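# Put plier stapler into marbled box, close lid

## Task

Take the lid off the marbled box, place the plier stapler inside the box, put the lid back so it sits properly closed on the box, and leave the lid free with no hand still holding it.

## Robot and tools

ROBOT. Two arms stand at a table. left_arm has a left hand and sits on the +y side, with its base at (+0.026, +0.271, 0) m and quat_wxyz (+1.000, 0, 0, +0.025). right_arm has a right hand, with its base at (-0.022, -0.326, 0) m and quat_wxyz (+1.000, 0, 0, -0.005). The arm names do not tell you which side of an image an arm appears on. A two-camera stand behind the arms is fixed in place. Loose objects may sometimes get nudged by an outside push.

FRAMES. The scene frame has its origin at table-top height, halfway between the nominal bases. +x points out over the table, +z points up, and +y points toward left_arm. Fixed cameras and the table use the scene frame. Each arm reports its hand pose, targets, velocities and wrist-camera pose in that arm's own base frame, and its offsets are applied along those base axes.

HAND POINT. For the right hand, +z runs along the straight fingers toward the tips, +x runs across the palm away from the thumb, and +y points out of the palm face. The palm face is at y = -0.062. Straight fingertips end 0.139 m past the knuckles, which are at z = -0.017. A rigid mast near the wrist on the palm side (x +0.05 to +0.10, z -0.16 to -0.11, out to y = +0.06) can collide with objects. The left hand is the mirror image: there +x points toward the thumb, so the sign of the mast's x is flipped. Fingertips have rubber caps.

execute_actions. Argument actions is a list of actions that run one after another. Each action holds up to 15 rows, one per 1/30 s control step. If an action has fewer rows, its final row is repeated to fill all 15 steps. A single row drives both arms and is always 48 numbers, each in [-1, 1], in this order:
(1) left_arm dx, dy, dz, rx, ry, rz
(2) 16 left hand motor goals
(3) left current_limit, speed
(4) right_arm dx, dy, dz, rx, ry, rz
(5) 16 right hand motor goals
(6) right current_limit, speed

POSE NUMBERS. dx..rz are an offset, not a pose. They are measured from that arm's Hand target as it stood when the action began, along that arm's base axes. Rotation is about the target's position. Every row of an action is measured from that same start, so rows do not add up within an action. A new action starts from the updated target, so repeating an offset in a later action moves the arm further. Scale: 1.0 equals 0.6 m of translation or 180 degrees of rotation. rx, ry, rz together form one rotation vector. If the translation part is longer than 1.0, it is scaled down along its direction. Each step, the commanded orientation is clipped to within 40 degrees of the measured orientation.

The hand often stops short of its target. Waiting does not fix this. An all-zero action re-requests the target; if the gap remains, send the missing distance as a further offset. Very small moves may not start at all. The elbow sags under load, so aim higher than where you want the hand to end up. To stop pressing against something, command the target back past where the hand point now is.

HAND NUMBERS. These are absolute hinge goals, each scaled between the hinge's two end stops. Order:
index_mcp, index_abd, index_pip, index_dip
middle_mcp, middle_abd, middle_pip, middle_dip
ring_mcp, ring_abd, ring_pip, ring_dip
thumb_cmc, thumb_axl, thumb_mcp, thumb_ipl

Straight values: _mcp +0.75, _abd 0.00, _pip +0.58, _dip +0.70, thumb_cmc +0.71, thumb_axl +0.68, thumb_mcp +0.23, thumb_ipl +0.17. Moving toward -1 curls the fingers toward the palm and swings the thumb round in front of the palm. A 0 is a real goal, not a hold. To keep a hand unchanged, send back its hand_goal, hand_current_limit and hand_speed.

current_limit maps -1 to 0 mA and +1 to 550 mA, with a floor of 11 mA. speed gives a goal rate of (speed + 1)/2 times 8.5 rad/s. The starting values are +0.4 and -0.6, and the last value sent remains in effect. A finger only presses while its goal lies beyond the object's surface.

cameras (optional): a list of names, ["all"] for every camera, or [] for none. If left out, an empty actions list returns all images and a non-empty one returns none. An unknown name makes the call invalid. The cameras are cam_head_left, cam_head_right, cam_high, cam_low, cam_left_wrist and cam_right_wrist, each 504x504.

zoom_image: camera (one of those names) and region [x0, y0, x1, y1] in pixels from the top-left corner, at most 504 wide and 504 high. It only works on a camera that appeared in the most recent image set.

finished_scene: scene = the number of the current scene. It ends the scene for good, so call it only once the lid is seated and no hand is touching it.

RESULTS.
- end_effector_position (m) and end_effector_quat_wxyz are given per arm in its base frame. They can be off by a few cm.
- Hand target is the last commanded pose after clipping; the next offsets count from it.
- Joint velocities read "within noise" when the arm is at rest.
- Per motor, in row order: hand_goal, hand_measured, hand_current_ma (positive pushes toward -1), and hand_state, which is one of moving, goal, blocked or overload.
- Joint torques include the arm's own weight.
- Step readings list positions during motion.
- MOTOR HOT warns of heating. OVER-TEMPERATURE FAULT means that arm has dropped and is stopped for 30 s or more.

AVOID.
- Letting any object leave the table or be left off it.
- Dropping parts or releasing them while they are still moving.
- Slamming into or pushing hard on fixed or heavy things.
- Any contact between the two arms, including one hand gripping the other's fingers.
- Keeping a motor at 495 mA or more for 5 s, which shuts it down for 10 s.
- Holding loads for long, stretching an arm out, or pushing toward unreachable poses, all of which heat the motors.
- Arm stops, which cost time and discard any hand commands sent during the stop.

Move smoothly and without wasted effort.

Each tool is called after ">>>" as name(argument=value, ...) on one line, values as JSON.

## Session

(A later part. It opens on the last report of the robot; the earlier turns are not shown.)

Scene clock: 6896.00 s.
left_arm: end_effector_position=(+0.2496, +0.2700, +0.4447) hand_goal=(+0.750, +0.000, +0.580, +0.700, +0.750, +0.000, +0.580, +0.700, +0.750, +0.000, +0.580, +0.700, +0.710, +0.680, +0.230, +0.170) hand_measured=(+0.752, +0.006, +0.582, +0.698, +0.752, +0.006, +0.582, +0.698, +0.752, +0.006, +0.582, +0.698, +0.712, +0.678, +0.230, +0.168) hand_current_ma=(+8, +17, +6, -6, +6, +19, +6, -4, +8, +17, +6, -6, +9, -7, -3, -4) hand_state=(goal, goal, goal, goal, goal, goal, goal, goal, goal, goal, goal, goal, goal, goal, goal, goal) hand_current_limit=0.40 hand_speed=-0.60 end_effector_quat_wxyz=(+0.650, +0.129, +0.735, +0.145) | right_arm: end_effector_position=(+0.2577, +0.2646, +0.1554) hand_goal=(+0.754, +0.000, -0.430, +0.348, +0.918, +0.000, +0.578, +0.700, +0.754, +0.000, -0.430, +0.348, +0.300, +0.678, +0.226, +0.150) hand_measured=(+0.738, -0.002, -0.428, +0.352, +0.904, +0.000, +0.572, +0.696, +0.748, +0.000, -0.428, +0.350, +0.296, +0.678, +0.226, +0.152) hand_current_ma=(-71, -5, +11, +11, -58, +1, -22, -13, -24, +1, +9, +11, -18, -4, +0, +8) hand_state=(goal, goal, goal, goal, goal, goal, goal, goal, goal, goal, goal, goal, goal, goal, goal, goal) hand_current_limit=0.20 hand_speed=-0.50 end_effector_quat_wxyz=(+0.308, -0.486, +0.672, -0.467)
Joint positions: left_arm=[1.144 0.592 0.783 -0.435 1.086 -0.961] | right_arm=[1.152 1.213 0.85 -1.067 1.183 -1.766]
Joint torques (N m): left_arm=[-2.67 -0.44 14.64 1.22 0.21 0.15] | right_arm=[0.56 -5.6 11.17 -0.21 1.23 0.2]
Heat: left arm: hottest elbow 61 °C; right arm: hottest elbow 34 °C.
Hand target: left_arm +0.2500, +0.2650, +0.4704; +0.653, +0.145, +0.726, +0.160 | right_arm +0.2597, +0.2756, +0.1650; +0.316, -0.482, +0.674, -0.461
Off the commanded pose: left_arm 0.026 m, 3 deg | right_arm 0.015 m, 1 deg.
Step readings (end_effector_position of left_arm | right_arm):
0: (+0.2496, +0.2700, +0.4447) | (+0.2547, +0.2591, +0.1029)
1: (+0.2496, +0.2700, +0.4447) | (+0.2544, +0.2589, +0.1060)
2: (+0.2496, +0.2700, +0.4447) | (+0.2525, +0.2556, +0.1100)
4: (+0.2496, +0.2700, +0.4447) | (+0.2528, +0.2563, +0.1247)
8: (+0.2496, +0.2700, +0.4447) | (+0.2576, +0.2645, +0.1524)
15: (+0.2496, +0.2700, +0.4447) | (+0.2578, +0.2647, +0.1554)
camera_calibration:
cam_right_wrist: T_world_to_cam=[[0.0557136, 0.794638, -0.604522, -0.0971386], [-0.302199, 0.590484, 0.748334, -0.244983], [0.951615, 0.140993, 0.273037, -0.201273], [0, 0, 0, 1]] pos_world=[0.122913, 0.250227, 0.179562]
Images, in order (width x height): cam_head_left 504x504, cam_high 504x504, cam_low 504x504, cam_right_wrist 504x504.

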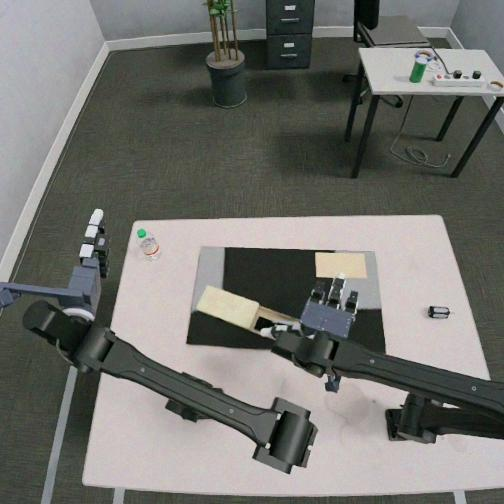

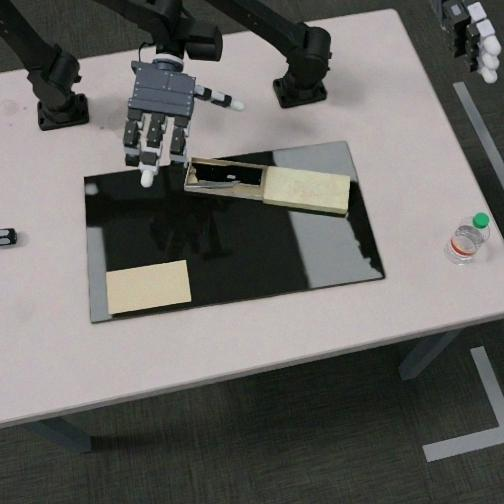

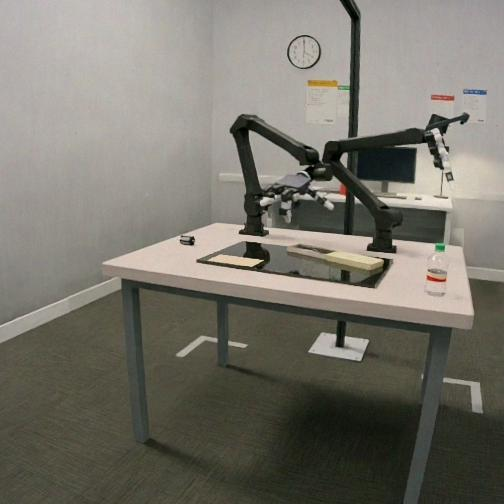

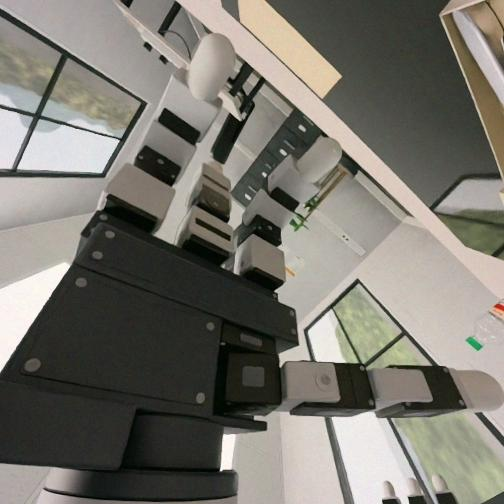

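>>> execute_actions(actions=[[[0,0,0,0,0,0,0.75,0,0.58,0.7,0.75,0,0.58,0.7,0.75,0,0.58,0.7,0.71,0.68,0.23,0.17,0.4,-0.6,0.12,0.10,0.01,0,0,0.0,0.753,0,-0.43,0.348,0.917,0,0.577,0.7,0.753,0,-0.43,0.348,0.3,0.678,0.225,0.15,0.2,-0.5]],[[0,0,0,0,0,0,0.75,0,0.58,0.7,0.75,0,0.58,0.7,0.75,0,0.58,0.7,0.71,0.68,0.23,0.17,0.4,-0.6,0.09,0.16,0,0.013,0.003,0.0085,0.753,0,-0.43,0.348,0.917,0,0.577,0.7,0.753,0,-0.43,0.348,0.0,0.678,0.225,0.15,0.2,-0.5]],[[0,0,0,0,0,0,0.75,0,0.58,0.7,0.75,0,0.58,0.7,0.75,0,0.58,0.7,0.71,0.68,0.23,0.17,0.4,-0.6,0.04,0.17,-0.02,0.0128,0.0032,0.0085,0.753,0,-0.43,0.348,0.917,0,0.577,0.7,0.753,0,-0.43,0.348,-0.571,0.678,0.225,0.15,0.2,-0.5]]], cameras=["cam_high","cam_right_wrist","cam_head_left","cam_low"])

>>> zoom_image(camera="cam_high", region=[170, 140, 370, 240])

>>> zoom_image(camera="cam_low", region=[260, 200, 400, 290])

Scene clock: 6941.93 s.
left_arm: end_effector_position=(+0.2496, +0.2700, +0.4447) hand_goal=(+0.750, +0.000, +0.580, +0.700, +0.750, +0.000, +0.580, +0.700, +0.750, +0.000, +0.580, +0.700, +0.710, +0.680, +0.230, +0.170) hand_measured=(+0.752, +0.006, +0.582, +0.698, +0.752, +0.006, +0.582, +0.698, +0.752, +0.006, +0.582, +0.698, +0.712, +0.678, +0.230, +0.168) hand_current_ma=(+8, +17, +6, -6, +6, +19, +6, -4, +8, +17, +6, -6, +9, -7, -3, -4) hand_state=(goal, goal, goal, goal, goal, goal, goal, goal, goal, goal, goal, goal, goal, goal, goal, goal) hand_current_limit=0.40 hand_speed=-0.60 end_effector_quat_wxyz=(+0.650, +0.129, +0.735, +0.145) | right_arm: end_effector_position=(+0.4009, +0.5253, +0.1341) hand_goal=(+0.754, +0.000, -0.430, +0.348, +0.918, +0.000, +0.578, +0.700, +0.754, +0.000, -0.430, +0.348, -0.570, +0.678, +0.226, +0.150) hand_measured=(+0.742, -0.002, -0.428, +0.350, +0.904, -0.002, +0.572, +0.696, +0.746, +0.000, -0.428, +0.350, -0.568, +0.678, +0.226, +0.152) hand_current_ma=(-49, -5, +7, +11, -60, -4, -21, -13, -33, -2, +6, +11, +7, -4, -2, +7) hand_state=(goal, goal, goal, goal, goal, goal, goal, goal, goal, goal, goal, goal, goal, goal, goal, goal) hand_current_limit=0.20 hand_speed=-0.50 end_effector_quat_wxyz=(+0.325, -0.507, +0.674, -0.428)
Joint positions: left_arm=[1.144 0.592 0.783 -0.435 1.086 -0.961] | right_arm=[1.093 1.905 1.603 -0.865 1.093 -2.014]
Joint torques (N m): left_arm=[-2.61 -1.32 14.53 1.25 0.28 0.21] | right_arm=[-0.44 -15.56 12.4 0.05 1.16 0.15]
Heat: left arm: hottest elbow 61 °C; right arm: hottest elbow 34 °C.
Hand target: left_arm +0.2500, +0.2650, +0.4704; +0.653, +0.145, +0.726, +0.160 | right_arm +0.4098, +0.5336, +0.1590; +0.341, -0.491, +0.683, -0.420
Off the commanded pose: left_arm 0.026 m, 3 deg | right_arm 0.028 m, 3 deg.
Step readings (end_effector_position of left_arm | right_arm):
0: (+0.2496, +0.2700, +0.4447) | (+0.2577, +0.2646, +0.1554)
1: (+0.2496, +0.2700, +0.4447) | (+0.2620, +0.2693, +0.1570)
2: (+0.2496, +0.2700, +0.4447) | (+0.2694, +0.2761, +0.1573)
4: (+0.2496, +0.2700, +0.4447) | (+0.2976, +0.3030, +0.1621)
8: (+0.2496, +0.2700, +0.4447) | (+0.3292, +0.3313, +0.1581)
15: (+0.2496, +0.2700, +0.4447) | (+0.3290, +0.3298, +0.1582)
16: (+0.2496, +0.2700, +0.4447) | (+0.3315, +0.3370, +0.1603)
17: (+0.2496, +0.2700, +0.4447) | (+0.3356, +0.3478, +0.1610)
19: (+0.2496, +0.2700, +0.4447) | (+0.3576, +0.3867, +0.1662)
23: (+0.2496, +0.2700, +0.4447) | (+0.3795, +0.4290, +0.1597)
30: (+0.2496, +0.2700, +0.4447) | (+0.3789, +0.4282, +0.1528)
31: (+0.2496, +0.2700, +0.4447) | (+0.3806, +0.4354, +0.1549)
32: (+0.2496, +0.2700, +0.4447) | (+0.3853, +0.4453, +0.1565)
34: (+0.2496, +0.2700, +0.4447) | (+0.4006, +0.4850, +0.1605)
38: (+0.2496, +0.2700, +0.4447) | (+0.4084, +0.5272, +0.1505)
45: (+0.2496, +0.2700, +0.4447) | (+0.4003, +0.5253, +0.1332)
camera_calibration:
cam_right_wrist: T_world_to_cam=[[-0.0186835, 0.829852, -0.557671, -0.320172], [-0.310838, 0.525307, 0.792106, -0.307861], [0.950279, 0.188145, 0.248135, -0.389429], [0, 0, 0, 1]] pos_world=[0.26839, 0.500686, 0.161939]
Images, in order (width x height): cam_head_left 504x504, cam_high 504x504, cam_low 504x504, cam_right_wrist 504x504.

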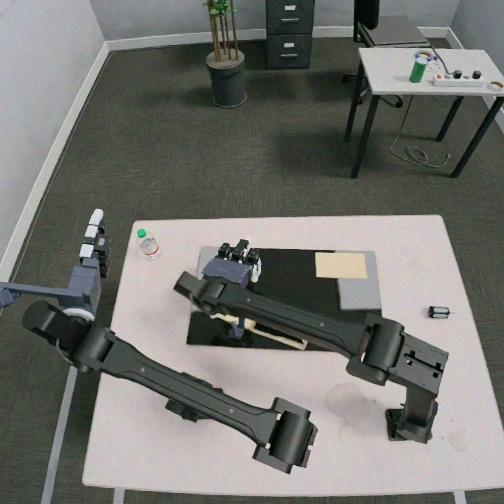

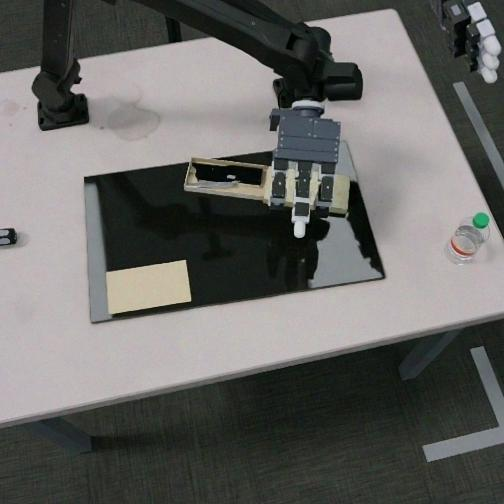

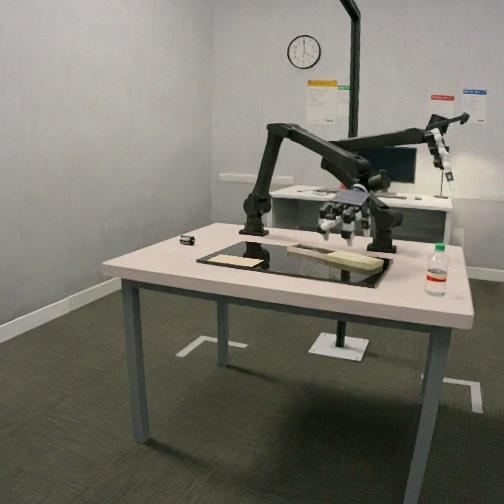

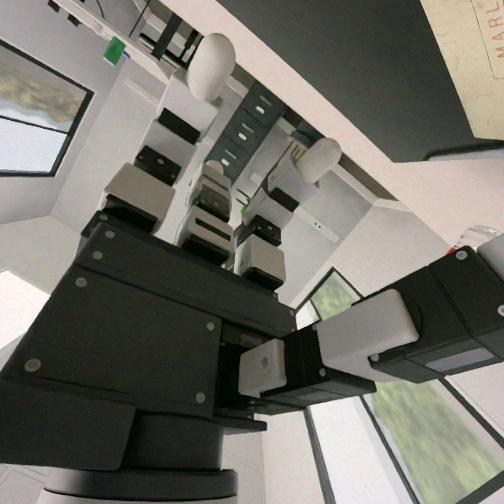

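Scaled by 2.520.

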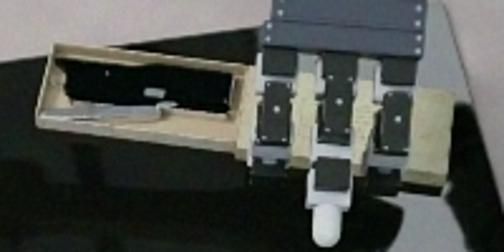

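Scaled by 3.600.

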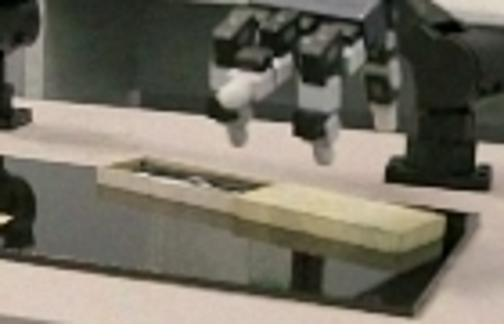

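>>> zoom_image(camera="cam_right_wrist", region=[384, 0, 504, 180])

Scaled by 2.800.

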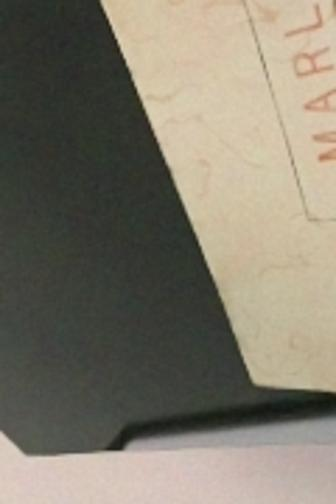

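>>> execute_actions(actions=[[[0,0,0,0,0,0,0.75,0,0.58,0.7,0.75,0,0.58,0.7,0.75,0,0.58,0.7,0.71,0.68,0.23,0.17,0.4,-0.6,-0.002,0.029,-0.07,0,0,0.0,0.753,0,-0.43,0.348,0.917,0,0.577,0.7,0.753,0,-0.43,0.348,-0.571,0.678,0.225,0.15,0.2,-0.5]],[[0,0,0,0,0,0,0.75,0,0.58,0.7,0.75,0,0.58,0.7,0.75,0,0.58,0.7,0.71,0.68,0.23,0.17,0.4,-0.6,0,0,-0.045,0,0,0.0,0.753,0,-0.43,0.348,0.917,0,0.577,0.7,0.753,0,-0.43,0.348,-0.571,0.678,0.225,0.15,0.2,-0.5]]], cameras=["cam_high","cam_right_wrist","cam_low"])

>>> zoom_image(camera="cam_high", region=[170, 140, 370, 240])

>>> zoom_image(camera="cam_low", region=[260, 200, 400, 290])

>>> zoom_image(camera="cam_right_wrist", region=[304, 0, 504, 200])

Scene clock: 7002.70 s.
left_arm: end_effector_position=(+0.2496, +0.2700, +0.4447) hand_goal=(+0.750, +0.000, +0.580, +0.700, +0.750, +0.000, +0.580, +0.700, +0.750, +0.000, +0.580, +0.700, +0.710, +0.680, +0.230, +0.170) hand_measured=(+0.752, +0.006, +0.582, +0.698, +0.752, +0.006, +0.582, +0.698, +0.752, +0.006, +0.582, +0.698, +0.712, +0.678, +0.230, +0.168) hand_current_ma=(+8, +17, +6, -6, +6, +19, +6, -4, +8, +17, +6, -6, +9, -7, -3, -4) hand_state=(goal, goal, goal, goal, goal, goal, goal, goal, goal, goal, goal, goal, goal, goal, goal, goal) hand_current_limit=0.40 hand_speed=-0.60 end_effector_quat_wxyz=(+0.650, +0.129, +0.735, +0.145) | right_arm: end_effector_position=(+0.4100, +0.5428, +0.0920) hand_goal=(+0.754, +0.000, -0.430, +0.348, +0.918, +0.000, +0.578, +0.700, +0.754, +0.000, -0.430, +0.348, -0.570, +0.678, +0.226, +0.150) hand_measured=(+0.742, -0.002, -0.428, +0.350, +0.904, -0.002, +0.572, +0.696, +0.746, +0.000, -0.428, +0.350, -0.570, +0.678, +0.226, +0.152) hand_current_ma=(-49, -5, +7, +11, -60, -4, -21, -13, -33, -2, +6, +11, +2, -4, -2, +7) hand_state=(goal, goal, goal, goal, goal, goal, goal, goal, goal, goal, goal, goal, goal, goal, goal, goal) hand_current_limit=0.20 hand_speed=-0.50 end_effector_quat_wxyz=(+0.333, -0.494, +0.681, -0.425)
Joint positions: left_arm=[1.144 0.592 0.783 -0.435 1.086 -0.961] | right_arm=[1.095 1.986 1.608 -0.788 1.101 -1.982]
Joint torques (N m): left_arm=[-2.43 -1.2 14.68 1.16 0.26 0.22] | right_arm=[0.21 -15.09 9.1 1.07 1.11 0.15]
Heat: left arm: hottest elbow 61 °C; right arm: hottest elbow 36 °C.
Hand target: left_arm +0.2500, +0.2650, +0.4704; +0.653, +0.145, +0.726, +0.160 | right_arm +0.4085, +0.5509, +0.0901; +0.341, -0.491, +0.683, -0.420
Off the commanded pose: left_arm 0.026 m, 3 deg | right_arm 0.008 m, 1 deg.
Step readings (end_effector_position of left_arm | right_arm):
0: (+0.2496, +0.2700, +0.4447) | (+0.4009, +0.5253, +0.1341)
1: (+0.2496, +0.2700, +0.4447) | (+0.4013, +0.5260, +0.1324)
2: (+0.2496, +0.2700, +0.4447) | (+0.4029, +0.5279, +0.1313)
4: (+0.2496, +0.2700, +0.4447) | (+0.4048, +0.5314, +0.1249)
8: (+0.2496, +0.2700, +0.4447) | (+0.4048, +0.5321, +0.1041)
15: (+0.2496, +0.2700, +0.4447) | (+0.4047, +0.5321, +0.0954)
16: (+0.2496, +0.2700, +0.4447) | (+0.4055, +0.5335, +0.0959)
17: (+0.2496, +0.2700, +0.4447) | (+0.4070, +0.5365, +0.0963)
19: (+0.2496, +0.2700, +0.4447) | (+0.4090, +0.5404, +0.0954)
23: (+0.2496, +0.2700, +0.4447) | (+0.4098, +0.5425, +0.0926)
30: (+0.2496, +0.2700, +0.4447) | (+0.4100, +0.5428, +0.0920)
camera_calibration:
cam_right_wrist: T_world_to_cam=[[0.00260425, 0.844508, -0.535537, -0.376721], [-0.315121, 0.508946, 0.801045, -0.271075], [0.949048, 0.166673, 0.267448, -0.380432], [0, 0, 0, 1]] pos_world=[0.276607, 0.519514, 0.117142]
Images, in order (width x height): cam_high 504x504, cam_low 504x504, cam_right_wrist 504x504.

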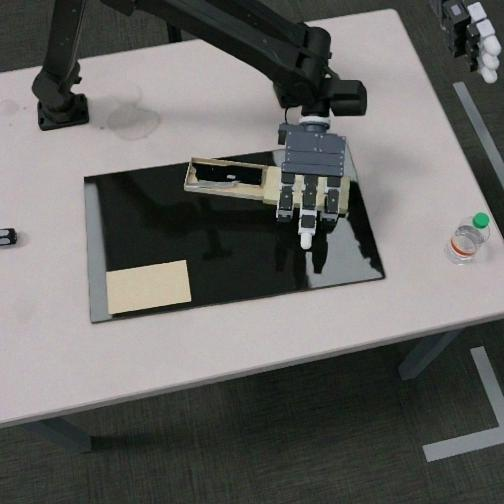

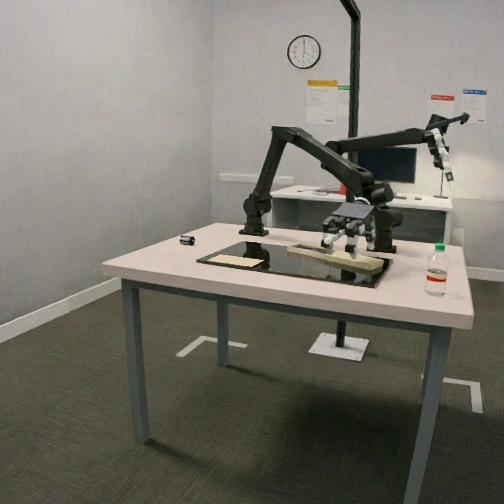

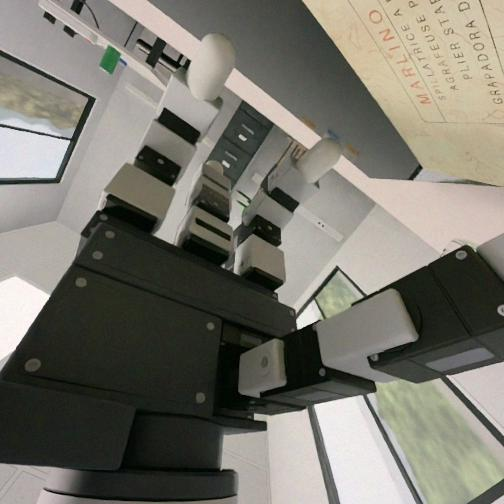

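Scaled by 2.520.

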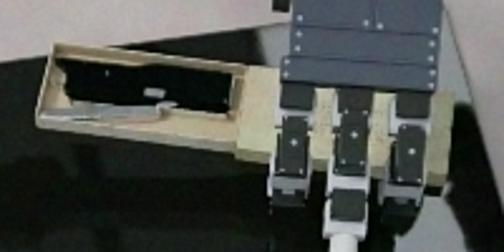

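Scaled by 3.600.

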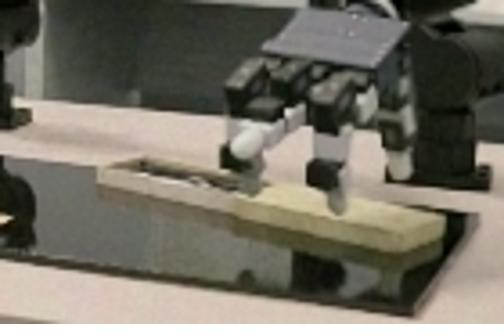

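Scaled by 2.520.

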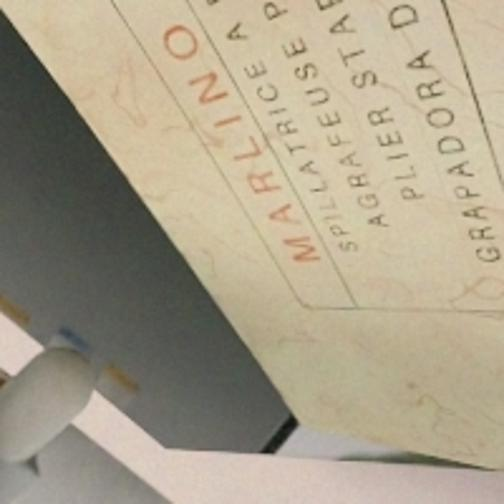

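>>> execute_actions(actions=[[[0,0,0,0,0,0,0.75,0,0.58,0.7,0.75,0,0.58,0.7,0.75,0,0.58,0.7,0.71,0.68,0.23,0.17,0.4,-0.6,0.002,0.003,-0.04,0,0,0.0,0.753,0,-0.43,0.348,0.917,0,0.577,0.7,0.753,0,-0.43,0.348,-0.571,0.678,0.225,0.15,0.2,-0.5]]], cameras=["cam_low","cam_high"])

>>> zoom_image(camera="cam_low", region=[300, 200, 400, 280])

Scene clock: 7036.23 s.
left_arm: end_effector_position=(+0.2496, +0.2700, +0.4447) hand_goal=(+0.750, +0.000, +0.580, +0.700, +0.750, +0.000, +0.580, +0.700, +0.750, +0.000, +0.580, +0.700, +0.710, +0.680, +0.230, +0.170) hand_measured=(+0.752, +0.006, +0.582, +0.698, +0.752, +0.006, +0.582, +0.698, +0.752, +0.006, +0.582, +0.698, +0.712, +0.678, +0.230, +0.168) hand_current_ma=(+8, +17, +6, -6, +6, +19, +6, -4, +8, +17, +6, -6, +9, -7, -3, -4) hand_state=(goal, goal, goal, goal, goal, goal, goal, goal, goal, goal, goal, goal, goal, goal, goal, goal) hand_current_limit=0.40 hand_speed=-0.60 end_effector_quat_wxyz=(+0.650, +0.129, +0.735, +0.145) | right_arm: end_effector_position=(+0.4107, +0.5441, +0.0624) hand_goal=(+0.754, +0.000, -0.430, +0.348, +0.918, +0.000, +0.578, +0.700, +0.754, +0.000, -0.430, +0.348, -0.570, +0.678, +0.226, +0.150) hand_measured=(+0.742, -0.002, -0.428, +0.350, +0.904, -0.002, +0.572, +0.696, +0.746, +0.000, -0.428, +0.350, -0.570, +0.678, +0.226, +0.152) hand_current_ma=(-49, -5, +7, +11, -60, -4, -21, -13, -33, -2, +6, +11, +1, -4, -2, +7) hand_state=(goal, goal, goal, goal, goal, goal, goal, goal, goal, goal, goal, goal, goal, goal, goal, goal) hand_current_limit=0.20 hand_speed=-0.50 end_effector_quat_wxyz=(+0.330, -0.496, +0.680, -0.427)
Joint positions: left_arm=[1.144 0.592 0.783 -0.435 1.086 -0.961] | right_arm=[1.095 2.024 1.588 -0.738 1.101 -1.981]
Joint torques (N m): left_arm=[-2.61 -0.97 14.61 1.35 0.21 0.23] | right_arm=[0.03 -15.27 9.02 1.14 1.07 0.11]
Heat: left arm: hottest elbow 61 °C; right arm: hottest elbow 34 °C.
Hand target: left_arm +0.2500, +0.2650, +0.4704; +0.653, +0.145, +0.726, +0.160 | right_arm +0.4097, +0.5528, +0.0660; +0.341, -0.491, +0.683, -0.420
Off the commanded pose: left_arm 0.026 m, 3 deg | right_arm 0.009 m, 2 deg.
Step readings (end_effector_position of left_arm | right_arm):
0: (+0.2496, +0.2700, +0.4447) | (+0.4100, +0.5428, +0.0920)
1: (+0.2496, +0.2700, +0.4447) | (+0.4102, +0.5432, +0.0901)
2: (+0.2496, +0.2700, +0.4447) | (+0.4113, +0.5453, +0.0894)
4: (+0.2496, +0.2700, +0.4447) | (+0.4122, +0.5471, +0.0847)
8: (+0.2496, +0.2700, +0.4447) | (+0.4115, +0.5456, +0.0702)
15: (+0.2496, +0.2700, +0.4447) | (+0.4106, +0.5439, +0.0623)
Images, in order (width x height): cam_high 504x504, cam_low 504x504.

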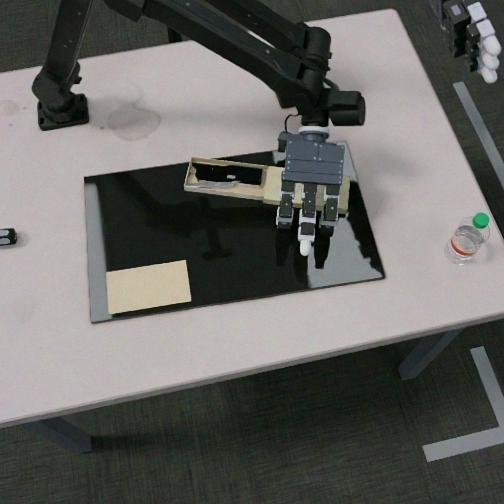

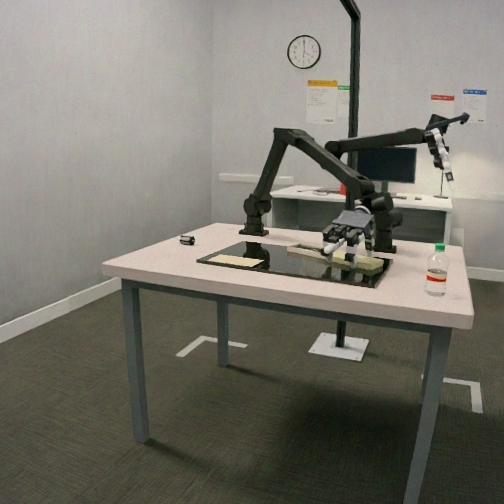

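Scaled by 5.040.

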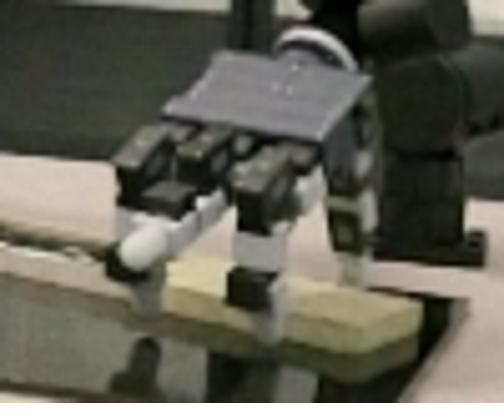

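>>> execute_actions(actions=[[[0,0,0,0,0,0,0.75,0,0.58,0.7,0.75,0,0.58,0.7,0.75,0,0.58,0.7,0.71,0.68,0.23,0.17,0.4,-0.6,0.001,0.01,-0.012,0,0,0.0,0.753,0,-0.43,0.348,0.917,0,0.577,0.7,0.753,0,-0.43,0.348,-0.571,0.678,0.225,0.15,0.2,-0.5]],[[0,0,0,0,0,0,0.75,0,0.58,0.7,0.75,0,0.58,0.7,0.75,0,0.58,0.7,0.71,0.68,0.23,0.17,0.4,-0.6,0,0,0,0,0,0.0,0.66,0,-0.47,0.343,0.917,0,0.577,0.7,0.66,0,-0.47,0.343,-0.571,0.678,0.18,0.15,0.2,-0.75]],[[0,0,0,0,0,0,0.75,0,0.58,0.7,0.75,0,0.58,0.7,0.75,0,0.58,0.7,0.71,0.68,0.23,0.17,0.4,-0.6,0,0,0,0,0,0.0,0.58,0,-0.50,0.335,0.917,0,0.577,0.7,0.6,0,-0.5,0.335,-0.571,0.678,0.12,0.15,0.2,-0.85]]], cameras=["cam_low","cam_high"])

>>> zoom_image(camera="cam_low", region=[300, 200, 400, 280])

>>> zoom_image(camera="cam_high", region=[240, 100, 380, 270])

Scene clock: 7058.13 s.
left_arm: end_effector_position=(+0.2496, +0.2700, +0.4447) hand_goal=(+0.750, +0.000, +0.580, +0.700, +0.750, +0.000, +0.580, +0.700, +0.750, +0.000, +0.580, +0.700, +0.710, +0.680, +0.230, +0.170) hand_measured=(+0.752, +0.006, +0.582, +0.698, +0.752, +0.006, +0.582, +0.698, +0.752, +0.006, +0.582, +0.698, +0.712, +0.678, +0.230, +0.168) hand_current_ma=(+8, +17, +6, -6, +6, +19, +6, -4, +8, +17, +6, -6, +9, -7, -3, -4) hand_state=(goal, goal, goal, goal, goal, goal, goal, goal, goal, goal, goal, goal, goal, goal, goal, goal) hand_current_limit=0.40 hand_speed=-0.60 end_effector_quat_wxyz=(+0.650, +0.129, +0.735, +0.145) | right_arm: end_effector_position=(+0.4091, +0.5460, +0.0568) hand_goal=(+0.580, +0.000, -0.500, +0.336, +0.918, +0.000, +0.578, +0.700, +0.600, +0.000, -0.500, +0.336, -0.570, +0.678, +0.120, +0.150) hand_measured=(+0.598, -0.002, -0.492, +0.340, +0.904, -0.002, +0.572, +0.696, +0.596, +0.000, -0.496, +0.340, -0.570, +0.678, +0.140, +0.152) hand_current_ma=(+78, -5, +33, +13, -60, -4, -21, -13, -13, -2, +14, +13, -3, -4, +116, +13) hand_state=(goal, goal, goal, goal, goal, goal, goal, goal, goal, goal, goal, goal, goal, goal, blocked, goal) hand_current_limit=0.20 hand_speed=-0.85 end_effector_quat_wxyz=(+0.331, -0.496, +0.680, -0.427)
Joint positions: left_arm=[1.144 0.592 0.783 -0.435 1.086 -0.961] | right_arm=[1.099 2.034 1.588 -0.735 1.103 -1.973]
Joint torques (N m): left_arm=[-2.84 -0.67 14.45 1.29 0.26 0.2] | right_arm=[0.67 -15.03 10.39 0.98 1.01 0.11]
Heat: left arm: hottest elbow 61 °C; right arm: hottest elbow 33 °C.
Hand target: left_arm +0.2500, +0.2650, +0.4704; +0.653, +0.145, +0.726, +0.160 | right_arm +0.4103, +0.5588, +0.0589; +0.341, -0.491, +0.682, -0.420
Off the commanded pose: left_arm 0.026 m, 3 deg | right_arm 0.013 m, 2 deg.
Step readings (end_effector_position of left_arm | right_arm):
0: (+0.2496, +0.2700, +0.4447) | (+0.4107, +0.5441, +0.0624)
1: (+0.2496, +0.2700, +0.4447) | (+0.4105, +0.5443, +0.0619)
2: (+0.2496, +0.2700, +0.4447) | (+0.4103, +0.5445, +0.0612)
4: (+0.2496, +0.2700, +0.4447) | (+0.4097, +0.5449, +0.0595)
8: (+0.2496, +0.2700, +0.4447) | (+0.4097, +0.5446, +0.0567)
15: (+0.2496, +0.2700, +0.4447) | (+0.4098, +0.5447, +0.0567)
16: (+0.2496, +0.2700, +0.4447) | (+0.4098, +0.5447, +0.0567)
17: (+0.2496, +0.2700, +0.4447) | (+0.4098, +0.5447, +0.0567)
19: (+0.2496, +0.2700, +0.4447) | (+0.4101, +0.5447, +0.0569)
23: (+0.2496, +0.2700, +0.4447) | (+0.4105, +0.5448, +0.0571)
30: (+0.2496, +0.2700, +0.4447) | (+0.4106, +0.5448, +0.0572)
31: (+0.2496, +0.2700, +0.4447) | (+0.4106, +0.5448, +0.0572)
32: (+0.2496, +0.2700, +0.4447) | (+0.4105, +0.5449, +0.0571)
34: (+0.2496, +0.2700, +0.4447) | (+0.4102, +0.5452, +0.0569)
38: (+0.2496, +0.2700, +0.4447) | (+0.4093, +0.5458, +0.0568)
45: (+0.2496, +0.2700, +0.4447) | (+0.4091, +0.5460, +0.0568)
Images, in order (width x height): cam_high 504x504, cam_low 504x504.

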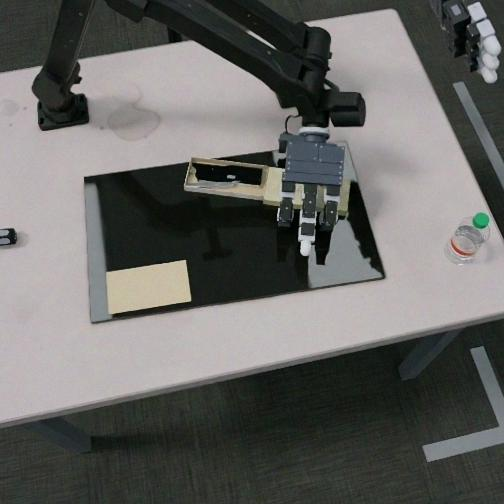

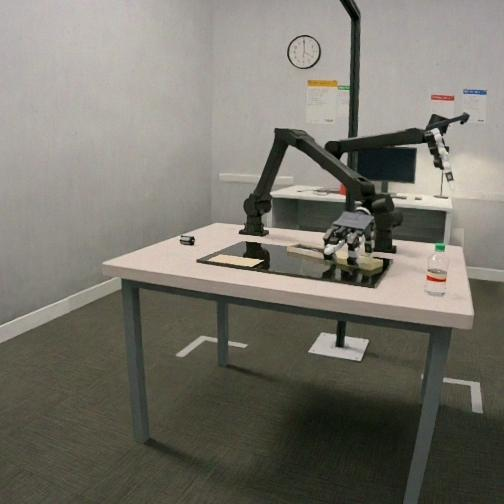

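Scaled by 5.040.

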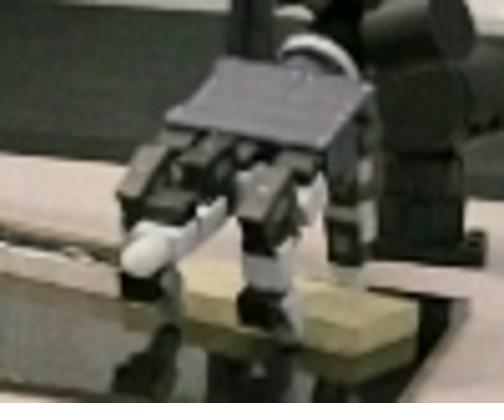

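Scaled by 2.965.

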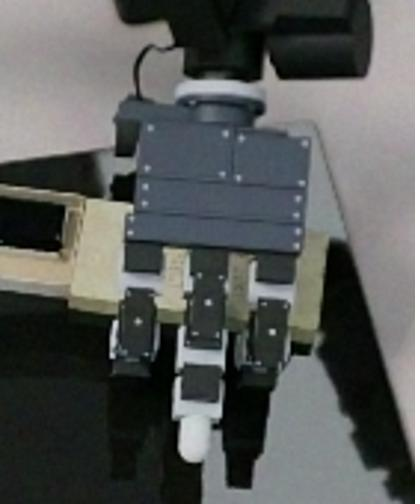

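>>> execute_actions(actions=[[[0,0,0,0,0,0,0.75,0,0.58,0.7,0.75,0,0.58,0.7,0.75,0,0.58,0.7,0.71,0.68,0.23,0.17,0.4,-0.6,0,0,0,0,0,0.0,0.54,0,-0.51,0.33,0.917,0,0.577,0.7,0.53,0,-0.51,0.33,-0.571,0.678,0.05,0.15,0.2,-0.85]],[[0,0,0,0,0,0,0.75,0,0.58,0.7,0.75,0,0.58,0.7,0.75,0,0.58,0.7,0.71,0.68,0.23,0.17,0.4,-0.6,0,0,0,0,0,0.0,0.50,0,-0.52,0.33,0.917,0,0.577,0.7,0.48,0,-0.52,0.33,-0.571,0.678,-0.05,0.15,0.3,-0.85]]], cameras=[])

Scene clock: 7070.90 s.
left_arm: end_effector_position=(+0.2496, +0.2700, +0.4447) hand_goal=(+0.750, +0.000, +0.580, +0.700, +0.750, +0.000, +0.580, +0.700, +0.750, +0.000, +0.580, +0.700, +0.710, +0.680, +0.230, +0.170) hand_measured=(+0.752, +0.006, +0.582, +0.698, +0.752, +0.006, +0.582, +0.698, +0.752, +0.006, +0.582, +0.698, +0.712, +0.678, +0.230, +0.168) hand_current_ma=(+8, +17, +6, -6, +6, +19, +6, -4, +8, +17, +6, -6, +9, -7, -3, -4) hand_state=(goal, goal, goal, goal, goal, goal, goal, goal, goal, goal, goal, goal, goal, goal, goal, goal) hand_current_limit=0.40 hand_speed=-0.60 end_effector_quat_wxyz=(+0.650, +0.129, +0.735, +0.145) | right_arm: end_effector_position=(+0.4092, +0.5461, +0.0568) hand_goal=(+0.500, +0.000, -0.520, +0.330, +0.918, +0.000, +0.578, +0.700, +0.480, +0.000, -0.520, +0.330, -0.570, +0.678, -0.050, +0.150) hand_measured=(+0.582, -0.002, -0.492, +0.340, +0.904, -0.002, +0.572, +0.696, +0.510, +0.000, -0.506, +0.336, -0.560, +0.678, +0.138, +0.170) hand_current_ma=(+358, -5, +124, +38, -60, -4, -21, -13, +135, -2, +60, +25, +42, -2, +358, +109) hand_state=(blocked, goal, blocked, goal, goal, goal, goal, goal, blocked, goal, goal, goal, goal, goal, blocked, goal) hand_current_limit=0.30 hand_speed=-0.85 end_effector_quat_wxyz=(+0.331, -0.495, +0.681, -0.427)
Joint positions: left_arm=[1.144 0.592 0.783 -0.435 1.086 -0.961] | right_arm=[1.099 2.034 1.588 -0.735 1.103 -1.972]
Joint torques (N m): left_arm=[-3.19 -1.26 14.69 1.24 0.19 0.21] | right_arm=[0.38 -14.97 10.3 1.14 1.04 0.11]
Heat: left arm: hottest elbow 61 °C; right arm: hottest elbow 32 °C.
Hand target: left_arm +0.2500, +0.2650, +0.4704; +0.653, +0.145, +0.726, +0.160 | right_arm +0.4103, +0.5588, +0.0589; +0.341, -0.491, +0.682, -0.420
Off the commanded pose: left_arm 0.026 m, 3 deg | right_arm 0.013 m, 1 deg.
Step readings (end_effector_position of left_arm | right_arm):
0: (+0.2496, +0.2700, +0.4447) | (+0.4091, +0.5460, +0.0568)
1: (+0.2496, +0.2700, +0.4447) | (+0.4091, +0.5460, +0.0568)
2: (+0.2496, +0.2700, +0.4447) | (+0.4091, +0.5460, +0.0568)
4: (+0.2496, +0.2700, +0.4447) | (+0.4091, +0.5460, +0.0568)
8: (+0.2496, +0.2700, +0.4447) | (+0.4092, +0.5460, +0.0568)
15: (+0.2496, +0.2700, +0.4447) | (+0.4092, +0.5460, +0.0568)
16: (+0.2496, +0.2700, +0.4447) | (+0.4092, +0.5460, +0.0568)
17: (+0.2496, +0.2700, +0.4447) | (+0.4092, +0.5460, +0.0568)
19: (+0.2496, +0.2700, +0.4447) | (+0.4092, +0.5460, +0.0568)
23: (+0.2496, +0.2700, +0.4447) | (+0.4092, +0.5461, +0.0568)
30: (+0.2496, +0.2700, +0.4447) | (+0.4092, +0.5461, +0.0568)
No camera images: "cameras" was empty.

>>> execute_actions(actions=[[[0,0,0,0,0,0,0.75,0,0.58,0.7,0.75,0,0.58,0.7,0.75,0,0.58,0.7,0.71,0.68,0.23,0.17,0.4,-0.6,0,0,0.04,0,0,0.0,0.48,0,-0.52,0.33,0.917,0,0.577,0.7,0.45,0,-0.52,0.33,-0.571,0.678,-0.05,0.15,0.3,-0.85]],[[0,0,0,0,0,0,0.75,0,0.58,0.7,0.75,0,0.58,0.7,0.75,0,0.58,0.7,0.71,0.68,0.23,0.17,0.4,-0.6,0,0,0.04,0,0,0.0,0.48,0,-0.52,0.33,0.917,0,0.577,0.7,0.45,0,-0.52,0.33,-0.571,0.678,-0.05,0.15,0.3,-0.85]],[[0,0,0,0,0,0,0.75,0,0.58,0.7,0.75,0,0.58,0.7,0.75,0,0.58,0.7,0.71,0.68,0.23,0.17,0.4,-0.6,0,0,0.04,0,0,0.0,0.48,0,-0.52,0.33,0.917,0,0.577,0.7,0.45,0,-0.52,0.33,-0.571,0.678,-0.05,0.15,0.3,-0.85]]], cameras=["cam_low","cam_high"])

>>> zoom_image(camera="cam_low", region=[260, 200, 400, 290])

>>> zoom_image(camera="cam_high", region=[170, 130, 370, 260])

Scene clock: 7087.63 s.
left_arm: end_effector_position=(+0.2496, +0.2700, +0.4447) hand_goal=(+0.750, +0.000, +0.580, +0.700, +0.750, +0.000, +0.580, +0.700, +0.750, +0.000, +0.580, +0.700, +0.710, +0.680, +0.230, +0.170) hand_measured=(+0.752, +0.006, +0.582, +0.698, +0.752, +0.006, +0.582, +0.698, +0.752, +0.006, +0.582, +0.698, +0.712, +0.678, +0.230, +0.168) hand_current_ma=(+8, +17, +6, -6, +6, +19, +6, -4, +8, +17, +6, -6, +9, -7, -3, -4) hand_state=(goal, goal, goal, goal, goal, goal, goal, goal, goal, goal, goal, goal, goal, goal, goal, goal) hand_current_limit=0.40 hand_speed=-0.60 end_effector_quat_wxyz=(+0.650, +0.129, +0.735, +0.145) | right_arm: end_effector_position=(+0.4075, +0.5439, +0.1026) hand_goal=(+0.480, +0.000, -0.520, +0.330, +0.918, +0.000, +0.578, +0.700, +0.450, +0.000, -0.520, +0.330, -0.570, +0.678, -0.050, +0.150) hand_measured=(+0.574, -0.002, -0.486, +0.344, +0.904, -0.002, +0.572, +0.696, +0.488, +0.000, -0.498, +0.342, -0.550, +0.680, +0.138, +0.172) hand_current_ma=(+358, -5, +145, +54, -60, -4, -21, -13, +176, -1, +96, +50, +82, +4, +358, +127) hand_state=(blocked, goal, blocked, goal, goal, goal, goal, goal, blocked, goal, blocked, goal, goal, goal, blocked, blocked) hand_current_limit=0.30 hand_speed=-0.85 end_effector_quat_wxyz=(+0.322, -0.500, +0.679, -0.429)
Joint positions: left_arm=[1.144 0.592 0.783 -0.435 1.086 -0.961] | right_arm=[1.099 1.991 1.653 -0.868 1.1 -1.967]
Joint torques (N m): left_arm=[-3.25 -1.03 14.54 1.36 0.21 0.2] | right_arm=[0.79 -16.73 12.75 0.1 1.15 0.05]
Heat: left arm: hottest elbow 61 °C; right arm: hottest elbow 32 °C.
Hand target: left_arm +0.2500, +0.2650, +0.4704; +0.653, +0.145, +0.726, +0.160 | right_arm +0.4104, +0.5587, +0.1307; +0.341, -0.491, +0.682, -0.420
Off the commanded pose: left_arm 0.026 m, 3 deg | right_arm 0.032 m, 3 deg.
Step readings (end_effector_position of left_arm | right_arm):
0: (+0.2496, +0.2700, +0.4447) | (+0.4092, +0.5461, +0.0568)
1: (+0.2496, +0.2700, +0.4447) | (+0.4090, +0.5456, +0.0568)
2: (+0.2496, +0.2700, +0.4447) | (+0.4088, +0.5453, +0.0572)
4: (+0.2496, +0.2700, +0.4447) | (+0.4083, +0.5444, +0.0572)
8: (+0.2496, +0.2700, +0.4447) | (+0.4082, +0.5441, +0.0574)
15: (+0.2496, +0.2700, +0.4447) | (+0.4081, +0.5440, +0.0573)
16: (+0.2496, +0.2700, +0.4447) | (+0.4079, +0.5439, +0.0587)
17: (+0.2496, +0.2700, +0.4447) | (+0.4070, +0.5427, +0.0595)
19: (+0.2496, +0.2700, +0.4447) | (+0.4063, +0.5414, +0.0634)
23: (+0.2496, +0.2700, +0.4447) | (+0.4064, +0.5416, +0.0733)
30: (+0.2496, +0.2700, +0.4447) | (+0.4071, +0.5430, +0.0790)
31: (+0.2496, +0.2700, +0.4447) | (+0.4070, +0.5427, +0.0803)
32: (+0.2496, +0.2700, +0.4447) | (+0.4060, +0.5410, +0.0810)
34: (+0.2496, +0.2700, +0.4447) | (+0.4053, +0.5397, +0.0844)
38: (+0.2496, +0.2700, +0.4447) | (+0.4064, +0.5417, +0.0953)
45: (+0.2496, +0.2700, +0.4447) | (+0.4076, +0.5441, +0.1027)
Images, in order (width x height): cam_high 504x504, cam_low 504x504.

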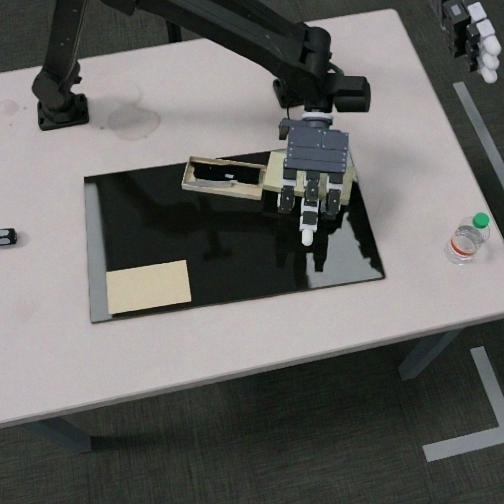

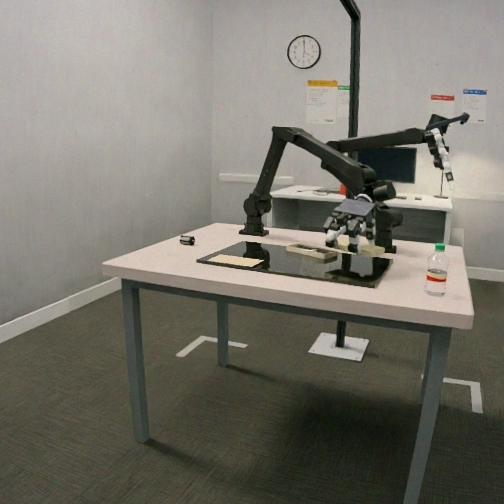

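Scaled by 3.600.

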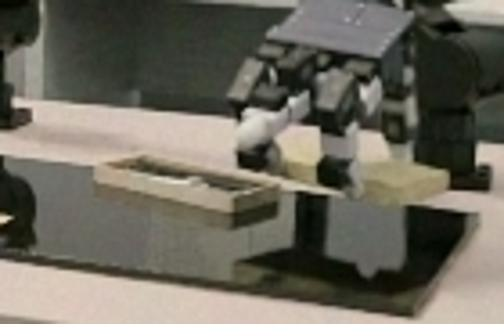

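Scaled by 2.520.

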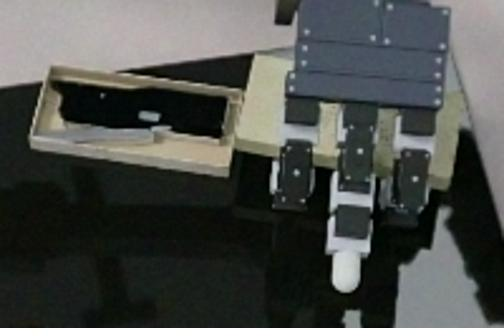

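>>> zoom_image(camera="cam_high", region=[175, 140, 275, 220])

Scaled by 5.040.

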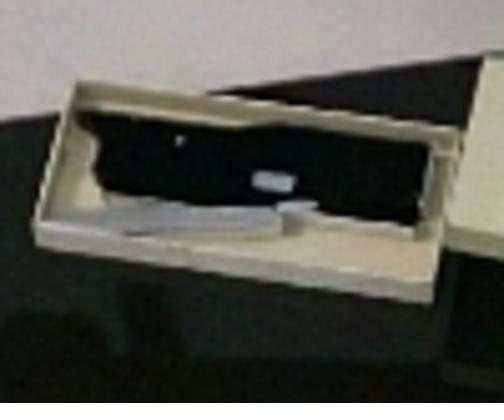

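>>> execute_actions(actions=[[[0,0,0,0,0,0,0.75,0,0.58,0.7,0.75,0,0.58,0.7,0.75,0,0.58,0.7,0.71,0.68,0.23,0.17,0.4,-0.6,0,0,0.015,0,0,0.0,0.48,0,-0.52,0.33,0.917,0,0.577,0.7,0.45,0,-0.52,0.33,-0.571,0.678,-0.05,0.15,0.3,-0.85]],[[0,0,0,0,0,0,0.75,0,0.58,0.7,0.75,0,0.58,0.7,0.75,0,0.58,0.7,0.71,0.68,0.23,0.17,0.4,-0.6,-0.019,-0.049,0,0,0,0.0,0.48,0,-0.52,0.33,0.917,0,0.577,0.7,0.45,0,-0.52,0.33,-0.571,0.678,-0.05,0.15,0.3,-0.85]],[[0,0,0,0,0,0,0.75,0,0.58,0.7,0.75,0,0.58,0.7,0.75,0,0.58,0.7,0.71,0.68,0.23,0.17,0.4,-0.6,-0.019,-0.049,0,0,0,0.0,0.48,0,-0.52,0.33,0.917,0,0.577,0.7,0.45,0,-0.52,0.33,-0.571,0.678,-0.05,0.15,0.3,-0.85]],[[0,0,0,0,0,0,0.75,0,0.58,0.7,0.75,0,0.58,0.7,0.75,0,0.58,0.7,0.71,0.68,0.23,0.17,0.4,-0.6,-0.019,-0.049,0,0,0,0.0,0.48,0,-0.52,0.33,0.917,0,0.577,0.7,0.45,0,-0.52,0.33,-0.571,0.678,-0.05,0.15,0.3,-0.85]]], cameras=["cam_low","cam_high"])

>>> zoom_image(camera="cam_low", region=[260, 200, 400, 290])

>>> zoom_image(camera="cam_high", region=[170, 130, 370, 260])

Scene clock: 7136.60 s.
left_arm: end_effector_position=(+0.2496, +0.2700, +0.4447) hand_goal=(+0.750, +0.000, +0.580, +0.700, +0.750, +0.000, +0.580, +0.700, +0.750, +0.000, +0.580, +0.700, +0.710, +0.680, +0.230, +0.170) hand_measured=(+0.752, +0.006, +0.582, +0.698, +0.752, +0.006, +0.582, +0.698, +0.752, +0.006, +0.582, +0.698, +0.712, +0.678, +0.230, +0.168) hand_current_ma=(+8, +17, +6, -6, +6, +19, +6, -4, +8, +17, +6, -6, +9, -7, -3, -4) hand_state=(goal, goal, goal, goal, goal, goal, goal, goal, goal, goal, goal, goal, goal, goal, goal, goal) hand_current_limit=0.40 hand_speed=-0.60 end_effector_quat_wxyz=(+0.650, +0.129, +0.735, +0.145) | right_arm: end_effector_position=(+0.3705, +0.4659, +0.1271) hand_goal=(+0.480, +0.000, -0.520, +0.330, +0.918, +0.000, +0.578, +0.700, +0.450, +0.000, -0.520, +0.330, -0.570, +0.678, -0.050, +0.150) hand_measured=(+0.574, -0.002, -0.486, +0.344, +0.904, +0.000, +0.572, +0.696, +0.482, +0.000, -0.498, +0.342, -0.546, +0.680, +0.138, +0.172) hand_current_ma=(+357, -5, +151, +56, -58, +0, -21, -13, +147, +0, +96, +50, +105, +6, +357, +130) hand_state=(blocked, goal, blocked, goal, goal, goal, goal, goal, blocked, goal, blocked, goal, blocked, goal, blocked, blocked) hand_current_limit=0.30 hand_speed=-0.85 end_effector_quat_wxyz=(+0.329, -0.499, +0.679, -0.425)
Joint positions: left_arm=[1.144 0.592 0.783 -0.435 1.086 -0.961] | right_arm=[1.093 1.744 1.349 -0.774 1.096 -1.992]
Joint torques (N m): left_arm=[-2.96 -1.32 14.65 1.24 0.21 0.19] | right_arm=[-0.91 -13.57 9.63 1.18 1.05 0.02]
Heat: left arm: hottest elbow 61 °C; right arm: hottest elbow 36 °C.
Hand target: left_arm +0.2500, +0.2650, +0.4704; +0.653, +0.145, +0.726, +0.160 | right_arm +0.3761, +0.4705, +0.1397; +0.341, -0.491, +0.682, -0.420
Off the commanded pose: left_arm 0.026 m, 3 deg | right_arm 0.015 m, 2 deg.
Step readings (end_effector_position of left_arm | right_arm):
0: (+0.2496, +0.2700, +0.4447) | (+0.4075, +0.5439, +0.1026)
1: (+0.2496, +0.2700, +0.4447) | (+0.4074, +0.5436, +0.1028)
2: (+0.2496, +0.2700, +0.4447) | (+0.4070, +0.5430, +0.1030)
4: (+0.2496, +0.2700, +0.4447) | (+0.4067, +0.5424, +0.1036)
8: (+0.2496, +0.2700, +0.4447) | (+0.4068, +0.5425, +0.1048)
15: (+0.2496, +0.2700, +0.4447) | (+0.4068, +0.5425, +0.1051)
16: (+0.2496, +0.2700, +0.4447) | (+0.4057, +0.5405, +0.1044)
17: (+0.2496, +0.2700, +0.4447) | (+0.4039, +0.5374, +0.1051)
19: (+0.2496, +0.2700, +0.4447) | (+0.3981, +0.5262, +0.1067)
23: (+0.2496, +0.2700, +0.4447) | (+0.3960, +0.5220, +0.1209)
30: (+0.2496, +0.2700, +0.4447) | (+0.3966, +0.5231, +0.1299)
31: (+0.2496, +0.2700, +0.4447) | (+0.3951, +0.5200, +0.1265)
32: (+0.2496, +0.2700, +0.4447) | (+0.3932, +0.5167, +0.1258)
34: (+0.2496, +0.2700, +0.4447) | (+0.3857, +0.5020, +0.1214)
38: (+0.2496, +0.2700, +0.4447) | (+0.3823, +0.4932, +0.1217)
45: (+0.2496, +0.2700, +0.4447) | (+0.3832, +0.4950, +0.1242)
46: (+0.2496, +0.2700, +0.4447) | (+0.3818, +0.4922, +0.1221)
47: (+0.2496, +0.2700, +0.4447) | (+0.3798, +0.4890, +0.1218)
49: (+0.2496, +0.2700, +0.4447) | (+0.3723, +0.4744, +0.1195)
53: (+0.2496, +0.2700, +0.4447) | (+0.3693, +0.4645, +0.1237)
60: (+0.2496, +0.2700, +0.4447) | (+0.3705, +0.4659, +0.1272)
Images, in order (width x height): cam_high 504x504, cam_low 504x504.

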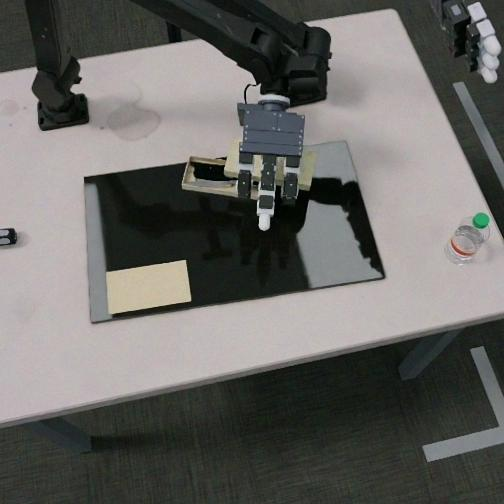

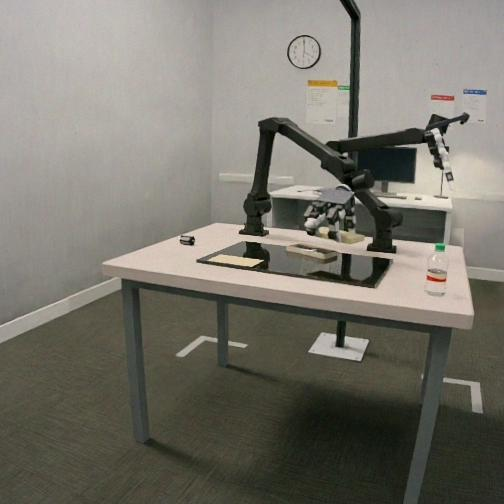

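Scaled by 3.600.

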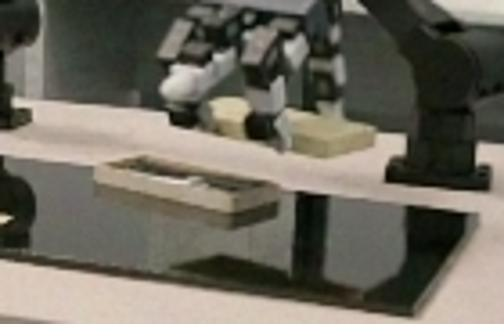

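Scaled by 2.520.

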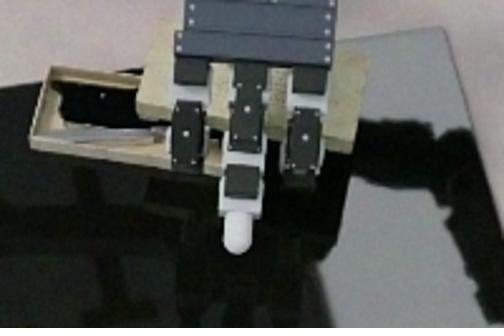

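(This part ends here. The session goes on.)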